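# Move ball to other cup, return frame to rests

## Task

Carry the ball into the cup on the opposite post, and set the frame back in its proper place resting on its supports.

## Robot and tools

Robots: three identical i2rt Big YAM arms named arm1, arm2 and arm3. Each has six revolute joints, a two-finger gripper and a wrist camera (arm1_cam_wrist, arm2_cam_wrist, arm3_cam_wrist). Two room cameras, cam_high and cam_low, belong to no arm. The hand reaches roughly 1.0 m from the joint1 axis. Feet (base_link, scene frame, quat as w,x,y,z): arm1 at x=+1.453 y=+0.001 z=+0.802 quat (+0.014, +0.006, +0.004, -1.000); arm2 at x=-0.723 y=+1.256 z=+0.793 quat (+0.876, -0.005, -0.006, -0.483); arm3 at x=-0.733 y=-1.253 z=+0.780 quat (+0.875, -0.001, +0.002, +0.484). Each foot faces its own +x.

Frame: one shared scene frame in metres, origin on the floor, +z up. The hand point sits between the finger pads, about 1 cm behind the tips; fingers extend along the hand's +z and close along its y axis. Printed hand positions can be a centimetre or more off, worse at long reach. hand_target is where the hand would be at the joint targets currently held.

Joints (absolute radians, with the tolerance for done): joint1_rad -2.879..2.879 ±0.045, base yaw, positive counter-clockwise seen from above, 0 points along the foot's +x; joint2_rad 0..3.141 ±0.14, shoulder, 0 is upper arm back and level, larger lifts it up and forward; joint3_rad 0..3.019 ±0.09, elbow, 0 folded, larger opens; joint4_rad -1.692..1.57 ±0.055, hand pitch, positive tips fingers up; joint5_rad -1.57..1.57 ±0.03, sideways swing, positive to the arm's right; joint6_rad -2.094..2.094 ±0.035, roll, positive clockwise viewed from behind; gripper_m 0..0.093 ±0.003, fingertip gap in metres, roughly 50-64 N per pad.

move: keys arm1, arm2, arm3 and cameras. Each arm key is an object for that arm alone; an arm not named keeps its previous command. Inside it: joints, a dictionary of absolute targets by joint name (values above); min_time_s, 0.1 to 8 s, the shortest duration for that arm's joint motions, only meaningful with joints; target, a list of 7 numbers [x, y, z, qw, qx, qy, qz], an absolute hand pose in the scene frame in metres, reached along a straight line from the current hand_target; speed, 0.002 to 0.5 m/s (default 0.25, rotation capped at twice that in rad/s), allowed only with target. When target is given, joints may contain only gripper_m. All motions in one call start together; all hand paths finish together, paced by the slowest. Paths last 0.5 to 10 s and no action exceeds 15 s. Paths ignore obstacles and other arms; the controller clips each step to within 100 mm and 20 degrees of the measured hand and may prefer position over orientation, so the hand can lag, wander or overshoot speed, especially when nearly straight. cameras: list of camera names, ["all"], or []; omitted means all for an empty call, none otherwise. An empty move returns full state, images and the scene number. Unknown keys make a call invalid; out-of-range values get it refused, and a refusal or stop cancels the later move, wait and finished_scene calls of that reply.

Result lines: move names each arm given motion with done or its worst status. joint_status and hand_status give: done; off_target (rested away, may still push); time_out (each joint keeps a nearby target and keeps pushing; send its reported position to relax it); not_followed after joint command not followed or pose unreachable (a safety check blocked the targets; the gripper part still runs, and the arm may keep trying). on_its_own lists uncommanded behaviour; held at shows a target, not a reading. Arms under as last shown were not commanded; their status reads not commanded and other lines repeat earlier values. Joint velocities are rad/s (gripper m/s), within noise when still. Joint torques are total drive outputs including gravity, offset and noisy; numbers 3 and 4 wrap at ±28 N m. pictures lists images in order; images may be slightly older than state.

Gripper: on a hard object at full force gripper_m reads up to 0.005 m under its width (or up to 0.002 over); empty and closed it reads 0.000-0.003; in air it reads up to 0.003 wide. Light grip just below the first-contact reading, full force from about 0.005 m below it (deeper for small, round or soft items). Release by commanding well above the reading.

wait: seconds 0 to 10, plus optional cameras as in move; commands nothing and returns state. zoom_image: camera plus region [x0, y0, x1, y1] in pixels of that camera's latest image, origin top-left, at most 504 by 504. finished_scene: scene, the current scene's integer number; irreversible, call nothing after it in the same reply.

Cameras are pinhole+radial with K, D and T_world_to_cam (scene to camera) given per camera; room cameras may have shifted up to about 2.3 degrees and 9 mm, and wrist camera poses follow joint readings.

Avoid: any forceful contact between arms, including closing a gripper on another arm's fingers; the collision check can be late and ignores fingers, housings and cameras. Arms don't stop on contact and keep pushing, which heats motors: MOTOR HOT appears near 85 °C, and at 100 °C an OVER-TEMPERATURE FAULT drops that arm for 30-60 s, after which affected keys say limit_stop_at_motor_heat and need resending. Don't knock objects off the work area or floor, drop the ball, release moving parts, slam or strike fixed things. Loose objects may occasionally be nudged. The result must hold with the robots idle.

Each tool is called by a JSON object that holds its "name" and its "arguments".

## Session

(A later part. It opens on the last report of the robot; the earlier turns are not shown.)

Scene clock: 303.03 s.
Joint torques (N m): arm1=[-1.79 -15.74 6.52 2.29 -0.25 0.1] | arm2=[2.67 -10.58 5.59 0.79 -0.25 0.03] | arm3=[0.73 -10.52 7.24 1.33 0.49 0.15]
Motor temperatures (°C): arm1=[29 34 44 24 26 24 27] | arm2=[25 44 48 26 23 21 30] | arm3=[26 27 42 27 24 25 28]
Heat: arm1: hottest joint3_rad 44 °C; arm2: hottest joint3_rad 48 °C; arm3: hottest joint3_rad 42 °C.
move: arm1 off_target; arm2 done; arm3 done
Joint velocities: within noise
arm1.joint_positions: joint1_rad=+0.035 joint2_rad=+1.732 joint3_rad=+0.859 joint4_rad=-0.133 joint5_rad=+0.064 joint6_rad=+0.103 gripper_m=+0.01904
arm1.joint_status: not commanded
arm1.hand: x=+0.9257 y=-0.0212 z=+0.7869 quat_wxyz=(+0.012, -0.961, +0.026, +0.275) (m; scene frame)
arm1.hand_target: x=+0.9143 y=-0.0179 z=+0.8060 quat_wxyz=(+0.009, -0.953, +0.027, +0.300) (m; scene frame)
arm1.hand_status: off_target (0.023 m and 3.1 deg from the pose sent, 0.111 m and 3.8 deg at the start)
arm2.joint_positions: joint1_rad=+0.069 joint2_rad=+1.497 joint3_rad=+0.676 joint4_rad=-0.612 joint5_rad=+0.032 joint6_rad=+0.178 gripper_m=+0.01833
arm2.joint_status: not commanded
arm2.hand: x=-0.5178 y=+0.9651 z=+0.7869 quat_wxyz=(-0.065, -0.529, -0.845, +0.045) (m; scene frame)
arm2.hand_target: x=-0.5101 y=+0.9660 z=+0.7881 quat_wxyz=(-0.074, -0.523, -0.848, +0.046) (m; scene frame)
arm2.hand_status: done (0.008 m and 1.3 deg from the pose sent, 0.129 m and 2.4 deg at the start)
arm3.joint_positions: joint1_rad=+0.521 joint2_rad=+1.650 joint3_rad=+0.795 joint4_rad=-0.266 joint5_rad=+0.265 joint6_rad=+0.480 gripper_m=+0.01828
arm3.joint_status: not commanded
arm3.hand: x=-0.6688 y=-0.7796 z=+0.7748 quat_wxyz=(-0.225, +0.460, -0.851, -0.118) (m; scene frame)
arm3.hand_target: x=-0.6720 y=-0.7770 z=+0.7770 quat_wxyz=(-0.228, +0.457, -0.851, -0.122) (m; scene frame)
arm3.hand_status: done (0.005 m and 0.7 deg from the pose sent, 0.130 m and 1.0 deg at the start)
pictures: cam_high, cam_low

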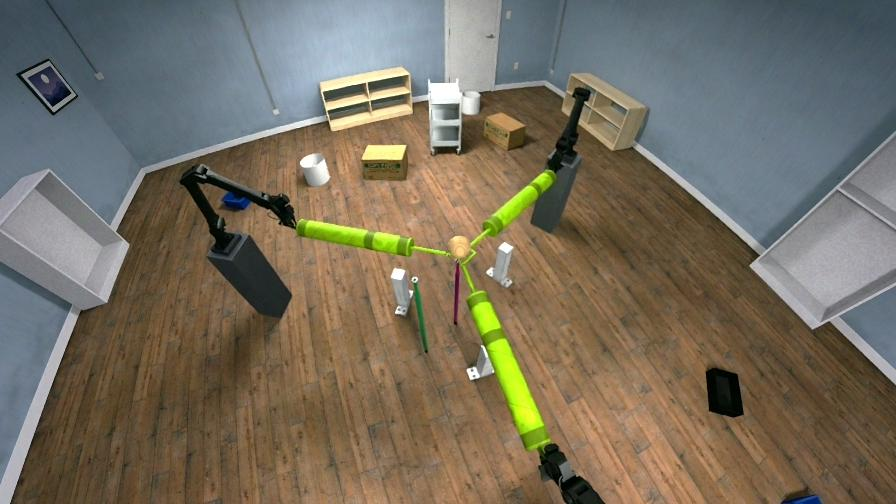

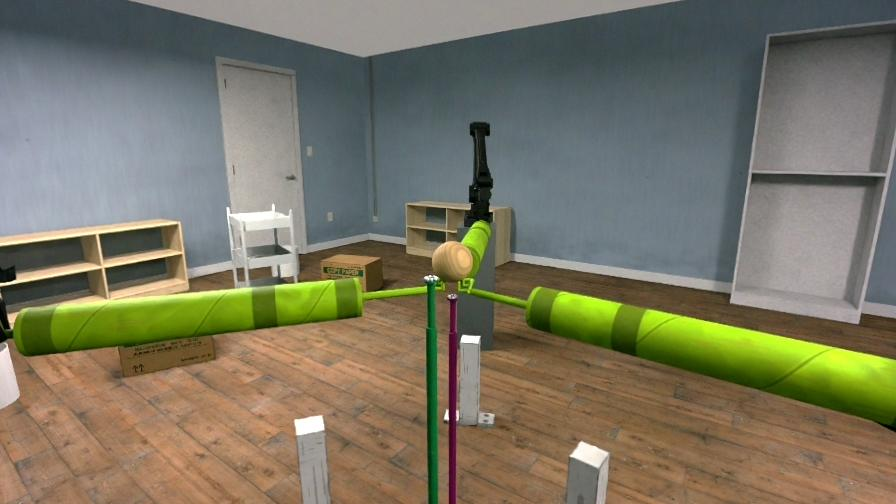

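{"name": "move", "arguments": {"arm1": {"target":[0.920,-0.027,0.798,0.0084,-0.9533,0.0266,0.3006],"speed":0.06}, "arm2": {"target":[-0.504,0.958,0.780,0.0742,0.5235,0.8478,-0.0458],"speed":0.06}, "arm3": {"target":[-0.666,-0.786,0.769,0.2281,-0.4565,0.8513,0.1223],"speed":0.06}}}

{"name": "move", "arguments": {"arm1": {"target":[0.920,-0.027,0.721,0.0084,-0.9533,0.0266,0.3006],"speed":0.04}, "arm2": {"target":[-0.504,0.958,0.698,0.0742,0.5235,0.8478,-0.0458],"speed":0.04}, "arm3": {"target":[-0.666,-0.786,0.688,0.2281,-0.4565,0.8513,0.1223],"speed":0.04}, "cameras": ["cam_high","cam_low"]}}

{"name": "zoom_image", "arguments": {"camera": "cam_low", "region": [400, 220, 510, 330]}}

{"name": "zoom_image", "arguments": {"camera": "cam_high", "region": [410, 210, 510, 300]}}

Scene clock: 315.53 s.
Joint torques (N m): arm1=[-0.09 -15.21 6.17 2.25 0.11 0.27] | arm2=[2.73 -10.23 6.74 0.46 -0.3 0.03] | arm3=[0.26 -10.4 6.37 1.29 0.24 0.11]
Motor temperatures (°C): arm1=[29 33 40 24 25 24 28] | arm2=[25 41 45 26 23 21 30] | arm3=[26 28 41 27 24 25 28]
Heat: arm1: hottest joint3_rad 40 °C; arm2: hottest joint3_rad 45 °C; arm3: hottest joint3_rad 41 °C.
move: arm1 off_target; arm2 off_target; arm3 done
Joint velocities: within noise
arm1.joint_positions: joint1_rad=+0.037 joint2_rad=+1.736 joint3_rad=+0.841 joint4_rad=-0.105 joint5_rad=+0.066 joint6_rad=+0.103 gripper_m=+0.01904
arm1.joint_status: not commanded
arm1.hand: x=+0.9293 y=-0.0218 z=+0.7821 quat_wxyz=(+0.012, -0.960, +0.026, +0.278) (m; scene frame)
arm1.hand_target: x=+0.9201 y=-0.0270 z=+0.7981 quat_wxyz=(+0.008, -0.953, +0.027, +0.301) (m; scene frame)
arm1.hand_status: off_target (0.019 m and 2.8 deg from the pose sent, 0.014 m and 3.1 deg at the start)
arm2.joint_positions: joint1_rad=+0.069 joint2_rad=+1.532 joint3_rad=+0.676 joint4_rad=-0.577 joint5_rad=+0.033 joint6_rad=+0.178 gripper_m=+0.01833
arm2.joint_status: not commanded
arm2.hand: x=-0.5160 y=+0.9622 z=+0.7763 quat_wxyz=(-0.064, -0.529, -0.845, +0.045) (m; scene frame)
arm2.hand_target: x=-0.5042 y=+0.9582 z=+0.7802 quat_wxyz=(-0.074, -0.523, -0.848, +0.046) (m; scene frame)
arm2.hand_status: off_target (0.013 m and 1.4 deg from the pose sent, 0.017 m and 1.3 deg at the start)
arm3.joint_positions: joint1_rad=+0.510 joint2_rad=+1.650 joint3_rad=+0.774 joint4_rad=-0.227 joint5_rad=+0.264 joint6_rad=+0.470 gripper_m=+0.01828
arm3.joint_status: not commanded
arm3.hand: x=-0.6644 y=-0.7832 z=+0.7707 quat_wxyz=(-0.230, +0.458, -0.850, -0.122) (m; scene frame)
arm3.hand_target: x=-0.6661 y=-0.7860 z=+0.7690 quat_wxyz=(-0.228, +0.457, -0.851, -0.122) (m; scene frame)
arm3.hand_status: done (0.004 m and 0.3 deg from the pose sent, 0.009 m and 0.7 deg at the start)
pictures: none

Scene clock: 318.17 s.
Joint torques (N m): arm1=[-0.44 -15.68 4.64 2.43 0.13 0.26] | arm2=[2.55 -11.75 3.81 1.07 -0.2 0.02] | arm3=[0.44 -10.87 4.86 1.61 0.23 0.13]
Motor temperatures (°C): arm1=[29 33 40 24 25 24 28] | arm2=[25 41 44 26 23 21 30] | arm3=[26 28 40 27 24 25 28]
Heat: arm1: hottest joint3_rad 40 °C; arm2: hottest joint3_rad 44 °C; arm3: hottest joint3_rad 40 °C.
move: arm1 off_target; arm2 done; arm3 done
Joint velocities: within noise
arm1.joint_positions: joint1_rad=+0.043 joint2_rad=+1.927 joint3_rad=+0.823 joint4_rad=+0.106 joint5_rad=+0.067 joint6_rad=+0.105 gripper_m=+0.01904
arm1.joint_status: not commanded
arm1.hand: x=+0.9306 y=-0.0241 z=+0.7078 quat_wxyz=(+0.011, -0.960, +0.024, +0.279) (m; scene frame)
arm1.hand_target: x=+0.9203 y=-0.0271 z=+0.7210 quat_wxyz=(+0.008, -0.953, +0.027, +0.300) (m; scene frame)
arm1.hand_status: off_target (0.017 m and 2.7 deg from the pose sent, 0.062 m and 2.8 deg at the start)
arm2.joint_positions: joint1_rad=+0.071 joint2_rad=+1.767 joint3_rad=+0.649 joint4_rad=-0.318 joint5_rad=+0.030 joint6_rad=+0.179 gripper_m=+0.01833
arm2.joint_status: not commanded
arm2.hand: x=-0.5127 y=+0.9591 z=+0.6984 quat_wxyz=(-0.063, -0.529, -0.845, +0.044) (m; scene frame)
arm2.hand_target: x=-0.5040 y=+0.9581 z=+0.6982 quat_wxyz=(-0.074, -0.523, -0.848, +0.046) (m; scene frame)
arm2.hand_status: done (0.009 m and 1.4 deg from the pose sent, 0.079 m and 1.4 deg at the start)
arm3.joint_positions: joint1_rad=+0.507 joint2_rad=+1.866 joint3_rad=+0.745 joint4_rad=+0.011 joint5_rad=+0.264 joint6_rad=+0.467 gripper_m=+0.01828
arm3.joint_status: not commanded
arm3.hand: x=-0.6633 y=-0.7860 z=+0.6900 quat_wxyz=(-0.229, +0.459, -0.850, -0.119) (m; scene frame)
arm3.hand_target: x=-0.6660 y=-0.7860 z=+0.6880 quat_wxyz=(-0.228, +0.457, -0.851, -0.122) (m; scene frame)
arm3.hand_status: done (0.003 m and 0.5 deg from the pose sent, 0.083 m and 0.3 deg at the start)
pictures: cam_high, cam_low

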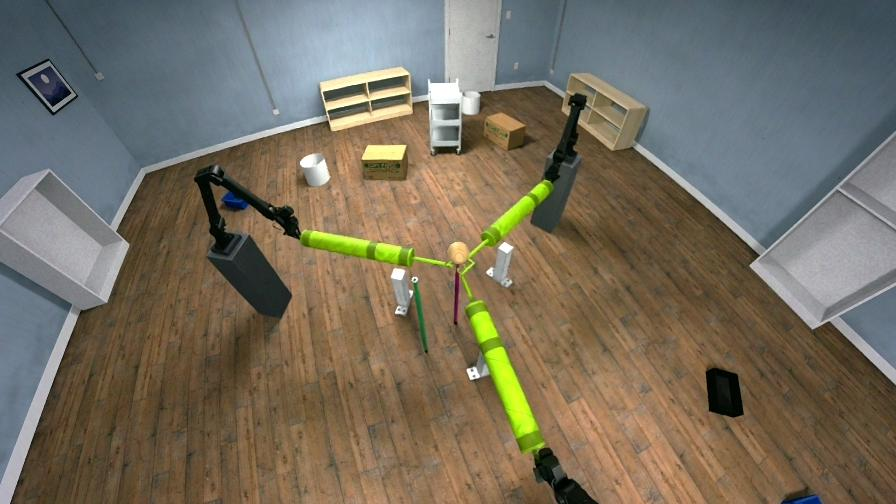

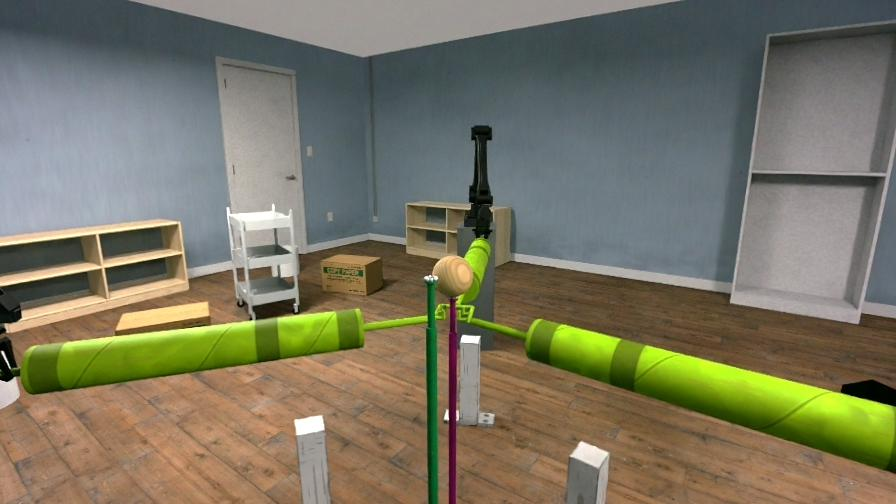

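Scaled by 4.582 from the camera's 896x504 image, which has a finer 1280x720 frame.

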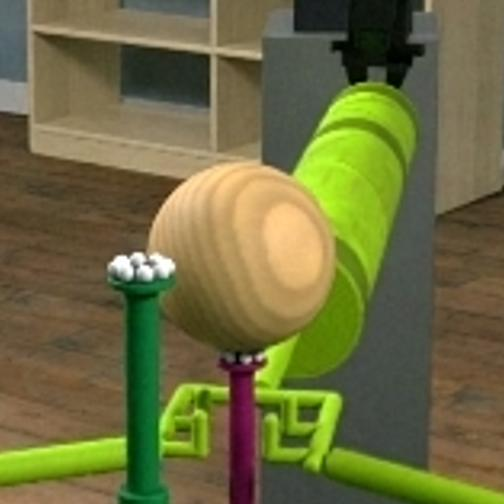

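Scaled by 5.040 from the camera's 896x504 image, which has a finer 1280x720 frame.

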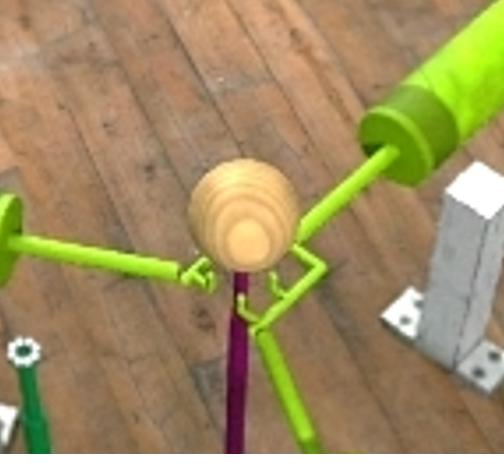

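{"name": "move", "arguments": {"arm1": {"target":[0.875,0.048,0.712,0.0084,-0.9533,0.0266,0.3006],"speed":0.08}, "arm2": {"target":[-0.547,1.037,0.688,0.0742,0.5235,0.8478,-0.0458],"speed":0.08}, "arm3": {"target":[-0.710,-0.708,0.678,0.2281,-0.4565,0.8513,0.1223],"speed":0.08}}}

{"name": "move", "arguments": {"arm1": {"target":[0.875,0.045,0.542,0.0084,-0.9533,0.0266,0.3006],"speed":0.12}, "arm2": {"target":[-0.548,1.037,0.519,0.0742,0.5235,0.8478,-0.0458],"speed":0.12}, "arm3": {"target":[-0.711,-0.709,0.509,0.2281,-0.4565,0.8513,0.1223],"speed":0.12}, "cameras": ["cam_high","cam_low"]}}

Scene clock: 330.23 s.
Joint torques (N m): arm1=[-1.79 -16.91 6.97 1.24 -0.44 0.13] | arm2=[2.67 -11.46 1.14 0.39 -0.12 0.03] | arm3=[1.49 -12.92 7.61 0.39 0.47 0.26]
Motor temperatures (°C): arm1=[29 33 38 24 25 24 28] | arm2=[25 39 41 26 23 21 30] | arm3=[26 29 39 27 24 25 28]
Heat: arm1: hottest joint3_rad 38 °C; arm2: hottest joint3_rad 41 °C; arm3: hottest joint3_rad 39 °C.
move: arm1 off_target; arm2 done; arm3 off_target
Joint velocities: within noise
arm1.joint_positions: joint1_rad=-0.106 joint2_rad=+2.013 joint3_rad=+0.934 joint4_rad=+0.091 joint5_rad=-0.014 joint6_rad=-0.015 gripper_m=+0.01904
arm1.joint_status: not commanded
arm1.hand: x=+0.8932 y=+0.0433 z=+0.6957 quat_wxyz=(+0.011, -0.959, +0.027, +0.282) (m; scene frame)
arm1.hand_target: x=+0.8756 y=+0.0481 z=+0.7124 quat_wxyz=(+0.009, -0.953, +0.027, +0.301) (m; scene frame)
arm1.hand_status: off_target (0.025 m and 2.2 deg from the pose sent, 0.091 m and 2.7 deg at the start)
arm2.joint_positions: joint1_rad=+0.123 joint2_rad=+1.702 joint3_rad=+0.423 joint4_rad=-0.148 joint5_rad=+0.037 joint6_rad=+0.231 gripper_m=+0.01833
arm2.joint_status: not commanded
arm2.hand: x=-0.5480 y=+1.0302 z=+0.6834 quat_wxyz=(-0.069, -0.529, -0.845, +0.045) (m; scene frame)
arm2.hand_target: x=-0.5470 y=+1.0368 z=+0.6876 quat_wxyz=(-0.074, -0.523, -0.848, +0.046) (m; scene frame)
arm2.hand_status: done (0.008 m and 0.9 deg from the pose sent, 0.086 m and 1.5 deg at the start)
arm3.joint_positions: joint1_rad=+0.595 joint2_rad=+2.001 joint3_rad=+0.957 joint4_rad=-0.087 joint5_rad=+0.302 joint6_rad=+0.550 gripper_m=+0.01828
arm3.joint_status: not commanded
arm3.hand: x=-0.7006 y=-0.7161 z=+0.6765 quat_wxyz=(-0.230, +0.458, -0.850, -0.120) (m; scene frame)
arm3.hand_target: x=-0.7100 y=-0.7082 z=+0.6782 quat_wxyz=(-0.228, +0.457, -0.851, -0.123) (m; scene frame)
arm3.hand_status: off_target (0.013 m and 0.4 deg from the pose sent, 0.092 m and 0.5 deg at the start)
pictures: none

Scene clock: 332.30 s.
Joint torques (N m): arm1=[-0.85 -18.73 3.14 2.22 -0.24 0.21] | arm2=[2.37 -11.22 -2.07 0.85 -0.12 0] | arm3=[1.49 -14.68 4.11 1.33 0.48 0.24]
Motor temperatures (°C): arm1=[28 33 38 24 25 24 28] | arm2=[25 39 40 26 23 21 30] | arm3=[26 29 39 27 24 25 28]
Heat: arm1: hottest joint3_rad 38 °C; arm2: hottest joint3_rad 40 °C; arm3: hottest joint3_rad 39 °C.
move: arm1 off_target; arm2 done; arm3 off_target
Joint velocities: within noise
arm1.joint_positions: joint1_rad=-0.106 joint2_rad=+2.460 joint3_rad=+1.079 joint4_rad=+0.387 joint5_rad=-0.014 joint6_rad=-0.016 gripper_m=+0.01904
arm1.joint_status: not commanded
arm1.hand: x=+0.8909 y=+0.0451 z=+0.5292 quat_wxyz=(+0.011, -0.960, +0.027, +0.279) (m; scene frame)
arm1.hand_target: x=+0.8753 y=+0.0451 z=+0.5421 quat_wxyz=(+0.008, -0.953, +0.027, +0.300) (m; scene frame)
arm1.hand_status: off_target (0.020 m and 2.6 deg from the pose sent, 0.155 m and 2.2 deg at the start)
arm2.joint_positions: joint1_rad=+0.127 joint2_rad=+2.396 joint3_rad=+0.548 joint4_rad=+0.434 joint5_rad=+0.037 joint6_rad=+0.234 gripper_m=+0.01833
arm2.joint_status: not commanded
arm2.hand: x=-0.5488 y=+1.0316 z=+0.5226 quat_wxyz=(-0.075, -0.528, -0.844, +0.047) (m; scene frame)
arm2.hand_target: x=-0.5481 y=+1.0370 z=+0.5191 quat_wxyz=(-0.074, -0.523, -0.848, +0.046) (m; scene frame)
arm2.hand_status: done (0.007 m and 0.7 deg from the pose sent, 0.164 m and 1.0 deg at the start)
arm3.joint_positions: joint1_rad=+0.597 joint2_rad=+2.440 joint3_rad=+1.087 joint4_rad=+0.206 joint5_rad=+0.303 joint6_rad=+0.554 gripper_m=+0.01828
arm3.joint_status: not commanded
arm3.hand: x=-0.7020 y=-0.7164 z=+0.5090 quat_wxyz=(-0.226, +0.459, -0.851, -0.113) (m; scene frame)
arm3.hand_target: x=-0.7110 y=-0.7092 z=+0.5091 quat_wxyz=(-0.228, +0.456, -0.851, -0.122) (m; scene frame)
arm3.hand_status: off_target (0.012 m and 1.1 deg from the pose sent, 0.168 m and 0.4 deg at the start)
pictures: cam_high, cam_low

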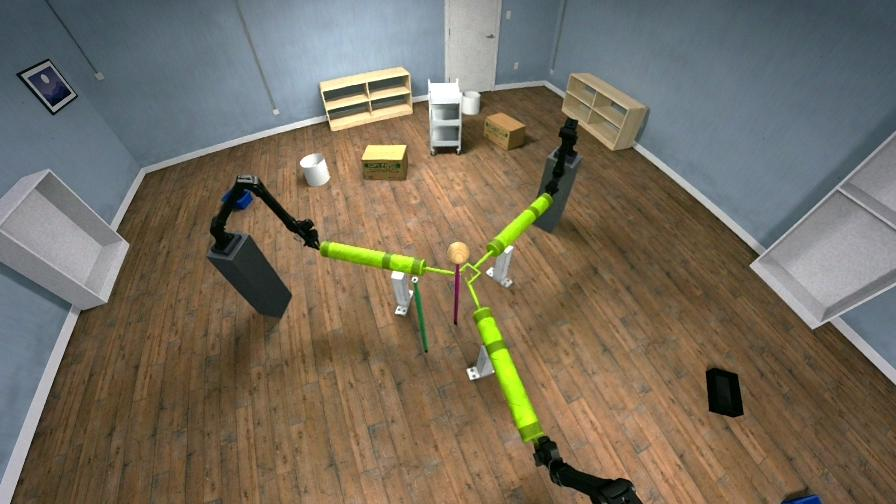

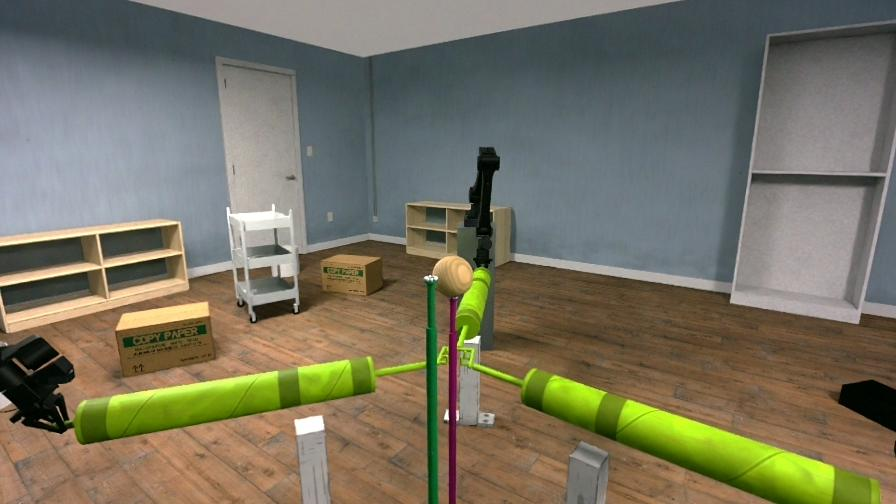

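{"name": "move", "arguments": {"arm1": {"target":[0.871,0.044,0.475,0.0084,-0.9533,0.0266,0.3006],"speed":0.08}, "arm2": {"target":[-0.550,1.036,0.455,0.0742,0.5235,0.8478,-0.0458],"speed":0.08}, "arm3": {"target":[-0.716,-0.708,0.447,0.2281,-0.4565,0.8513,0.1223],"speed":0.08}}}

{"name": "move", "arguments": {"arm1": {"target":[0.871,0.044,0.455,0.0084,-0.9533,0.0266,0.3006],"speed":0.03}, "arm2": {"target":[-0.550,1.036,0.434,0.0742,0.5235,0.8478,-0.0458],"speed":0.03}, "arm3": {"target":[-0.716,-0.708,0.427,0.2281,-0.4565,0.8513,0.1223],"speed":0.03}, "cameras": ["all"]}}

Scene clock: 341.40 s.
Joint torques (N m): arm1=[-0.56 -19.08 2.59 2.28 -0.17 0.24] | arm2=[1.67 -11.87 -2.69 0.87 -0.15 -0.08] | arm3=[1.67 -15.03 3.41 1.42 0.55 0.24]
Motor temperatures (°C): arm1=[28 34 36 24 25 24 28] | arm2=[25 38 38 26 23 21 30] | arm3=[26 29 37 27 24 25 28]
Heat: arm1: hottest joint3_rad 36 °C; arm2: hottest joint2_rad 38 °C; arm3: hottest joint3_rad 37 °C.
move: arm1 off_target; arm2 done; arm3 off_target
Joint velocities: within noise
arm1.joint_positions: joint1_rad=-0.106 joint2_rad=+2.636 joint3_rad=+1.195 joint4_rad=+0.449 joint5_rad=-0.014 joint6_rad=-0.016 gripper_m=+0.01904
arm1.joint_status: not commanded
arm1.hand: x=+0.8865 y=+0.0462 z=+0.4639 quat_wxyz=(+0.011, -0.959, +0.027, +0.281) (m; scene frame)
arm1.hand_target: x=+0.8711 y=+0.0440 z=+0.4753 quat_wxyz=(+0.008, -0.953, +0.027, +0.301) (m; scene frame)
arm1.hand_status: off_target (0.019 m and 2.4 deg from the pose sent, 0.058 m and 2.5 deg at the start)
arm2.joint_positions: joint1_rad=+0.127 joint2_rad=+2.621 joint3_rad=+0.663 joint4_rad=+0.539 joint5_rad=+0.037 joint6_rad=+0.235 gripper_m=+0.01833
arm2.joint_status: not commanded
arm2.hand: x=-0.5503 y=+1.0330 z=+0.4585 quat_wxyz=(-0.072, -0.528, -0.845, +0.046) (m; scene frame)
arm2.hand_target: x=-0.5501 y=+1.0361 z=+0.4551 quat_wxyz=(-0.074, -0.523, -0.848, +0.046) (m; scene frame)
arm2.hand_status: done (0.005 m and 0.7 deg from the pose sent, 0.068 m and 0.7 deg at the start)
arm3.joint_positions: joint1_rad=+0.605 joint2_rad=+2.602 joint3_rad=+1.185 joint4_rad=+0.267 joint5_rad=+0.305 joint6_rad=+0.562 gripper_m=+0.01828
arm3.joint_status: not commanded
arm3.hand: x=-0.7062 y=-0.7146 z=+0.4477 quat_wxyz=(-0.225, +0.459, -0.852, -0.113) (m; scene frame)
arm3.hand_target: x=-0.7161 y=-0.7081 z=+0.4472 quat_wxyz=(-0.228, +0.457, -0.851, -0.122) (m; scene frame)
arm3.hand_status: off_target (0.012 m and 1.1 deg from the pose sent, 0.064 m and 1.1 deg at the start)
pictures: none

Scene clock: 342.60 s.
Joint torques (N m): arm1=[-0.5 -17.79 3.4 2.37 -0.17 0.24] | arm2=[1.73 -10.4 -1.8 0.99 -0.15 -0.08] | arm3=[1.49 -14.04 4.1 1.57 0.44 0.23]
Motor temperatures (°C): arm1=[28 34 36 24 25 24 28] | arm2=[25 38 38 26 23 21 30] | arm3=[26 29 37 27 24 25 28]
Heat: arm1: hottest joint3_rad 36 °C; arm2: hottest joint2_rad 38 °C; arm3: hottest joint3_rad 37 °C.
move: arm1 off_target; arm2 off_target; arm3 off_target
Joint velocities: within noise
arm1.joint_positions: joint1_rad=-0.106 joint2_rad=+2.671 joint3_rad=+1.220 joint4_rad=+0.463 joint5_rad=-0.014 joint6_rad=-0.016 gripper_m=+0.01904
arm1.joint_status: not commanded
arm1.hand: x=+0.8858 y=+0.0464 z=+0.4511 quat_wxyz=(+0.011, -0.959, +0.027, +0.282) (m; scene frame)
arm1.hand_target: x=+0.8713 y=+0.0440 z=+0.4554 quat_wxyz=(+0.008, -0.953, +0.027, +0.301) (m; scene frame)
arm1.hand_status: off_target (0.015 m and 2.2 deg from the pose sent, 0.018 m and 2.4 deg at the start)
arm2.joint_positions: joint1_rad=+0.127 joint2_rad=+2.666 joint3_rad=+0.692 joint4_rad=+0.558 joint5_rad=+0.037 joint6_rad=+0.235 gripper_m=+0.01833
arm2.joint_status: not commanded
arm2.hand: x=-0.5501 y=+1.0326 z=+0.4446 quat_wxyz=(-0.073, -0.528, -0.844, +0.047) (m; scene frame)
arm2.hand_target: x=-0.5503 y=+1.0363 z=+0.4344 quat_wxyz=(-0.074, -0.523, -0.848, +0.046) (m; scene frame)
arm2.hand_status: off_target (0.011 m and 0.7 deg from the pose sent, 0.025 m and 0.7 deg at the start)
arm3.joint_positions: joint1_rad=+0.607 joint2_rad=+2.639 joint3_rad=+1.209 joint4_rad=+0.281 joint5_rad=+0.308 joint6_rad=+0.564 gripper_m=+0.01828
arm3.joint_status: not commanded
arm3.hand: x=-0.7069 y=-0.7143 z=+0.4338 quat_wxyz=(-0.226, +0.459, -0.852, -0.114) (m; scene frame)
arm3.hand_target: x=-0.7160 y=-0.7084 z=+0.4273 quat_wxyz=(-0.228, +0.456, -0.851, -0.122) (m; scene frame)
arm3.hand_status: off_target (0.013 m and 1.1 deg from the pose sent, 0.024 m and 1.1 deg at the start)
pictures: arm1_cam_wrist, arm2_cam_wrist, arm3_cam_wrist, cam_high, cam_low
camera_calibration:
arm1_cam_wrist: T_world_to_cam=[[0.0628367, 0.997613, 0.0286464, -0.116841], [0.99607, -0.0644832, 0.0607244, -0.90549], [0.0624266, 0.0247181, -0.997743, 0.52013], [0, 0, 0, 1]] pos_world=[0.876803, 0.0453166, 0.577289]
arm2_cam_wrist: T_world_to_cam=[[-0.901231, -0.433311, 0.00487108, -0.052039], [-0.389799, 0.815542, 0.427724, -1.24013], [-0.18931, 0.38358, -0.903896, 0.0271687], [0, 0, 0, 1]] pos_world=[-0.525158, 0.978409, 0.555246]
arm3_cam_wrist: T_world_to_cam=[[0.837236, -0.546647, 0.0145953, 0.194827], [-0.544087, -0.830046, 0.122447, -1.02855], [-0.0548207, -0.110458, -0.992368, 0.440641], [0, 0, 0, 1]] pos_world=[-0.698581, -0.69857, 0.560378]

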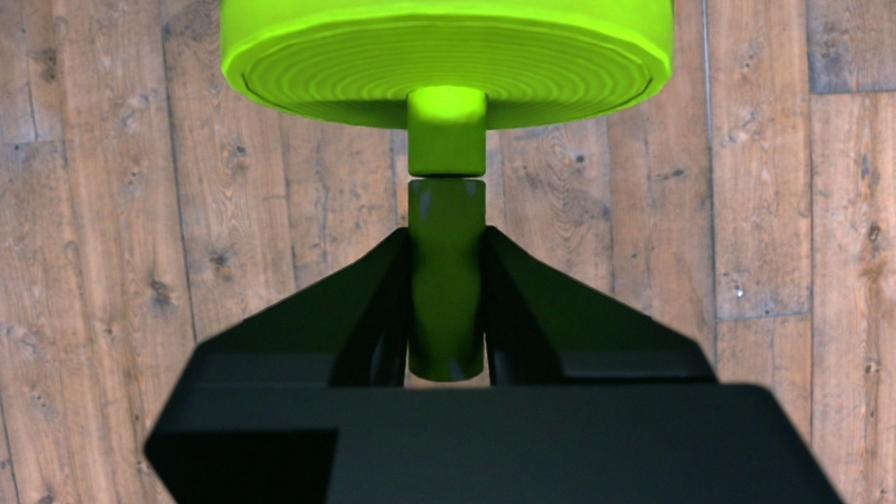

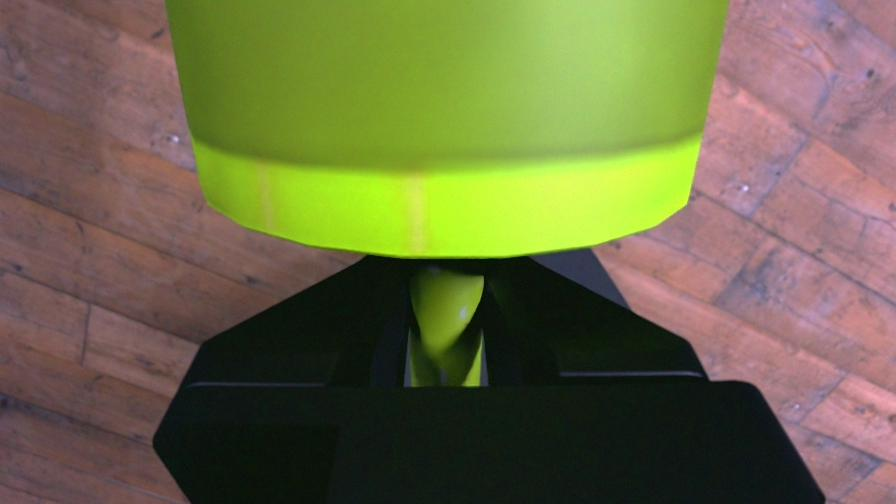

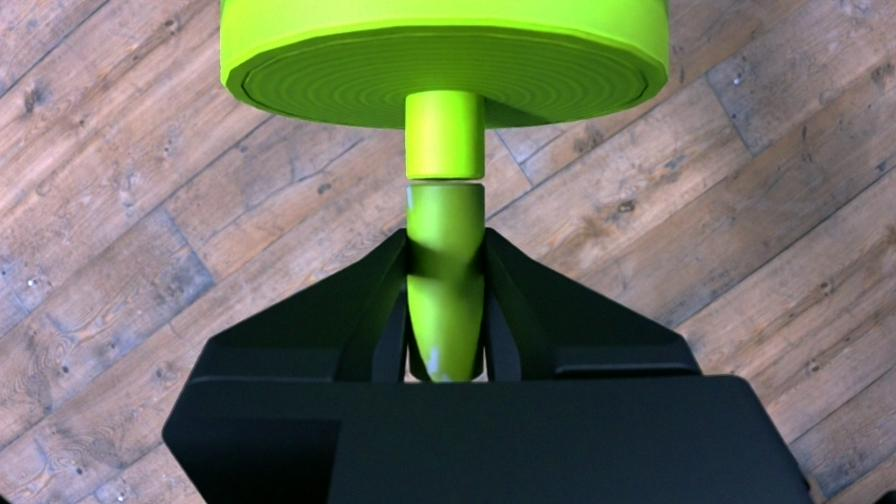

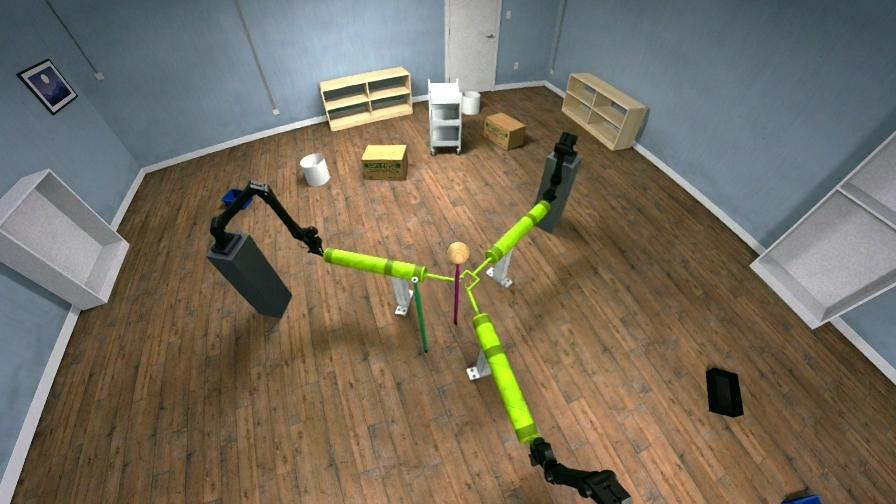

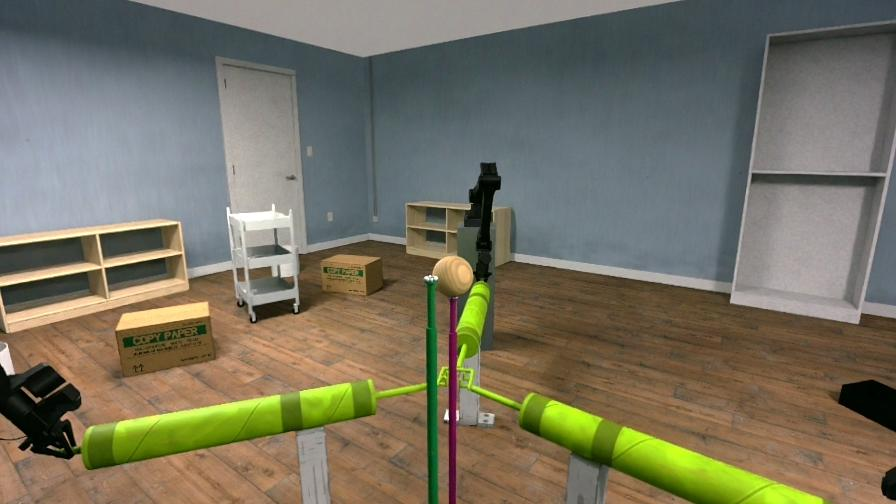

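{"name": "move", "arguments": {"arm1": {"joints":{"gripper_m":0.08}}, "arm2": {"joints":{"gripper_m":0.08}}, "arm3": {"joints":{"gripper_m":0.08}}}}

{"name": "move", "arguments": {"arm1": {"target":[0.883,0.045,0.58,0.0084,-0.9533,0.0266,0.3006],"speed":0.15}, "arm2": {"target":[-0.550,1.036,0.57,0.0742,0.5235,0.8478,-0.0458],"speed":0.15}, "arm3": {"target":[-0.712,-0.710,0.56,0.2281,-0.4565,0.8513,0.1223],"speed":0.15}, "cameras": ["arm2_cam_wrist","cam_high","cam_low"]}}

Scene clock: 352.17 s.
Joint torques (N m): arm1=[-0.56 -17.9 3.18 2.11 -0.13 0.24] | arm2=[1.73 -11.05 -2.32 0.75 -0.14 -0.08] | arm3=[0.44 -14.1 3.75 1.58 0.42 0.15]
Motor temperatures (°C): arm1=[28 33 35 24 25 24 28] | arm2=[25 38 37 26 23 21 30] | arm3=[26 29 36 27 24 25 28]
Heat: arm1: hottest joint3_rad 35 °C; arm2: hottest joint2_rad 38 °C; arm3: hottest joint3_rad 36 °C.
move: arm1 done; arm2 done; arm3 done
Joint velocities: within noise
arm1.joint_positions: joint1_rad=-0.106 joint2_rad=+2.671 joint3_rad=+1.224 joint4_rad=+0.470 joint5_rad=-0.015 joint6_rad=-0.016 gripper_m=+0.07983
arm1.joint_status: all done
arm1.hand: x=+0.8818 y=+0.0465 z=+0.4527 quat_wxyz=(+0.011, -0.957, +0.026, +0.287) (m; scene frame)
arm1.hand_target: x=+0.8714 y=+0.0440 z=+0.4553 quat_wxyz=(+0.008, -0.953, +0.027, +0.300) (m; scene frame)
arm1.hand_status: not commanded
arm2.joint_positions: joint1_rad=+0.127 joint2_rad=+2.674 joint3_rad=+0.699 joint4_rad=+0.565 joint5_rad=+0.037 joint6_rad=+0.235 gripper_m=+0.07985
arm2.joint_status: all done
arm2.hand: x=-0.5485 y=+1.0307 z=+0.4420 quat_wxyz=(-0.077, -0.528, -0.844, +0.047) (m; scene frame)
arm2.hand_target: x=-0.5502 y=+1.0362 z=+0.4345 quat_wxyz=(-0.074, -0.523, -0.848, +0.046) (m; scene frame)
arm2.hand_status: not commanded
arm3.joint_positions: joint1_rad=+0.617 joint2_rad=+2.640 joint3_rad=+1.214 joint4_rad=+0.281 joint5_rad=+0.308 joint6_rad=+0.572 gripper_m=+0.07987
arm3.joint_status: all done
arm3.hand: x=-0.7123 y=-0.7115 z=+0.4342 quat_wxyz=(-0.226, +0.459, -0.851, -0.117) (m; scene frame)
arm3.hand_target: x=-0.7161 y=-0.7083 z=+0.4274 quat_wxyz=(-0.228, +0.457, -0.851, -0.122) (m; scene frame)
arm3.hand_status: not commanded
pictures: none

Scene clock: 353.90 s.
Joint torques (N m): arm1=[-1.14 -18.55 2.62 1.24 -0.14 0.19] | arm2=[1.49 -13.04 -2.06 -0.09 -0.15 -0.11] | arm3=[0.03 -16.32 3.51 0.77 0.31 0.05]
Motor temperatures (°C): arm1=[28 33 35 24 25 24 27] | arm2=[25 37 36 26 23 21 30] | arm3=[26 29 36 27 24 25 28]
Heat: arm1: hottest joint3_rad 35 °C; arm2: hottest joint2_rad 37 °C; arm3: hottest joint3_rad 36 °C.
move: arm1 done; arm2 done; arm3 off_target
Joint velocities: within noise
arm1.joint_positions: joint1_rad=-0.106 joint2_rad=+2.356 joint3_rad=+1.023 joint4_rad=+0.374 joint5_rad=-0.018 joint6_rad=-0.016 gripper_m=+0.07991
arm1.joint_status: not commanded
arm1.hand: x=+0.8866 y=+0.0444 z=+0.5718 quat_wxyz=(+0.010, -0.955, +0.026, +0.296) (m; scene frame)
arm1.hand_target: x=+0.8829 y=+0.0451 z=+0.5799 quat_wxyz=(+0.009, -0.953, +0.027, +0.301) (m; scene frame)
arm1.hand_status: done (0.009 m and 0.6 deg from the pose sent, 0.127 m and 1.6 deg at the start)
arm2.joint_positions: joint1_rad=+0.127 joint2_rad=+2.226 joint3_rad=+0.485 joint4_rad=+0.334 joint5_rad=+0.037 joint6_rad=+0.235 gripper_m=+0.07992
arm2.joint_status: not commanded
arm2.hand: x=-0.5476 y=+1.0307 z=+0.5659 quat_wxyz=(-0.078, -0.528, -0.844, +0.048) (m; scene frame)
arm2.hand_target: x=-0.5499 y=+1.0359 z=+0.5698 quat_wxyz=(-0.074, -0.523, -0.848, +0.046) (m; scene frame)
arm2.hand_status: done (0.007 m and 0.9 deg from the pose sent, 0.128 m and 0.8 deg at the start)
arm3.joint_positions: joint1_rad=+0.617 joint2_rad=+2.331 joint3_rad=+1.042 joint4_rad=+0.144 joint5_rad=+0.308 joint6_rad=+0.572 gripper_m=+0.07995
arm3.joint_status: not commanded
arm3.hand: x=-0.7118 y=-0.7146 z=+0.5505 quat_wxyz=(-0.226, +0.459, -0.851, -0.118) (m; scene frame)
arm3.hand_target: x=-0.7120 y=-0.7100 z=+0.5599 quat_wxyz=(-0.228, +0.457, -0.851, -0.122) (m; scene frame)
arm3.hand_status: off_target (0.011 m and 0.6 deg from the pose sent, 0.126 m and 0.7 deg at the start)
pictures: arm2_cam_wrist, cam_high, cam_low
camera_calibration:
arm2_cam_wrist: T_world_to_cam=[[-0.90118, -0.433441, 0.00196071, -0.0494498], [-0.392871, 0.818725, 0.418739, -1.28934], [-0.183104, 0.376589, -0.908105, 0.151043], [0, 0, 0, 1]] pos_world=[-0.523452, 0.977302, 0.677158]

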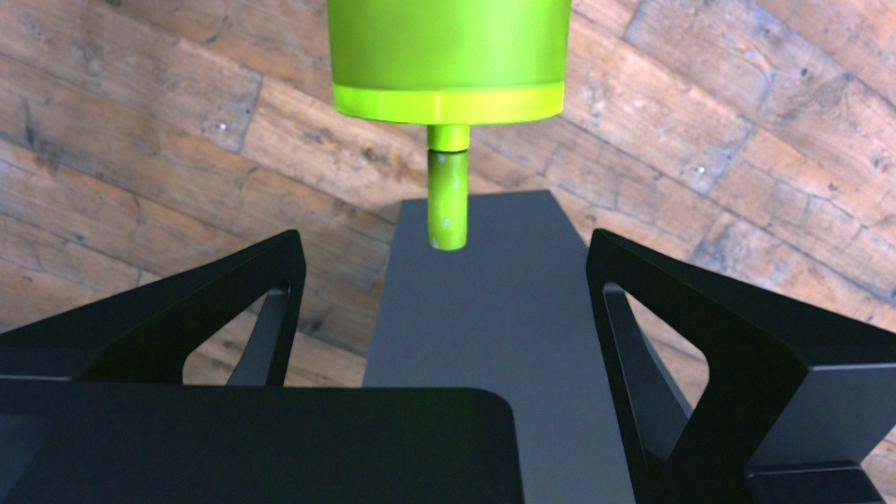

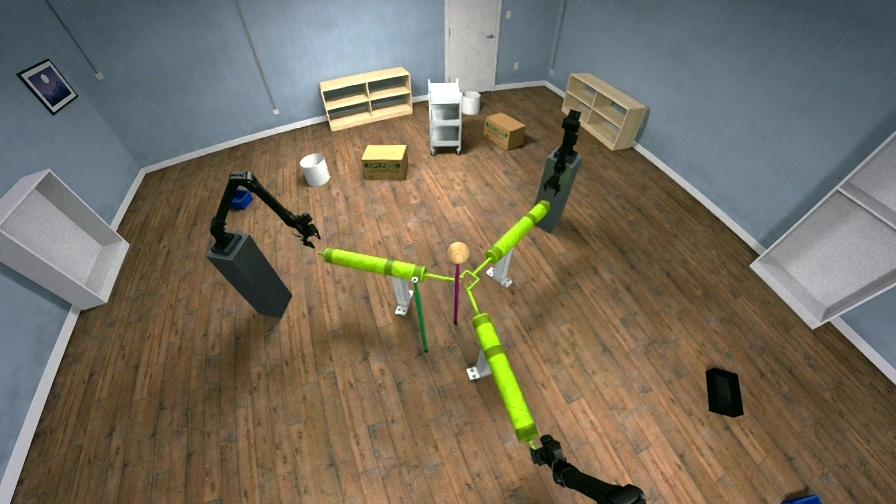

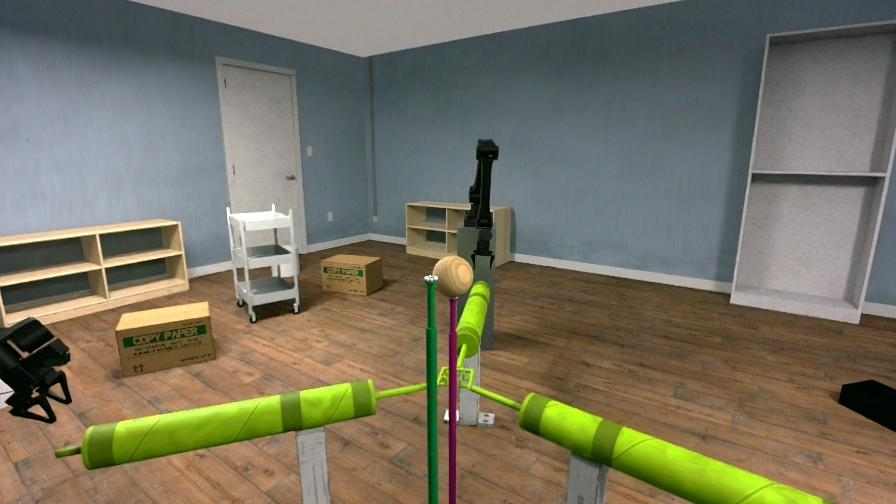

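{"name": "finished_scene", "arguments": {"scene": 2}}

The scene is finished: the task was done.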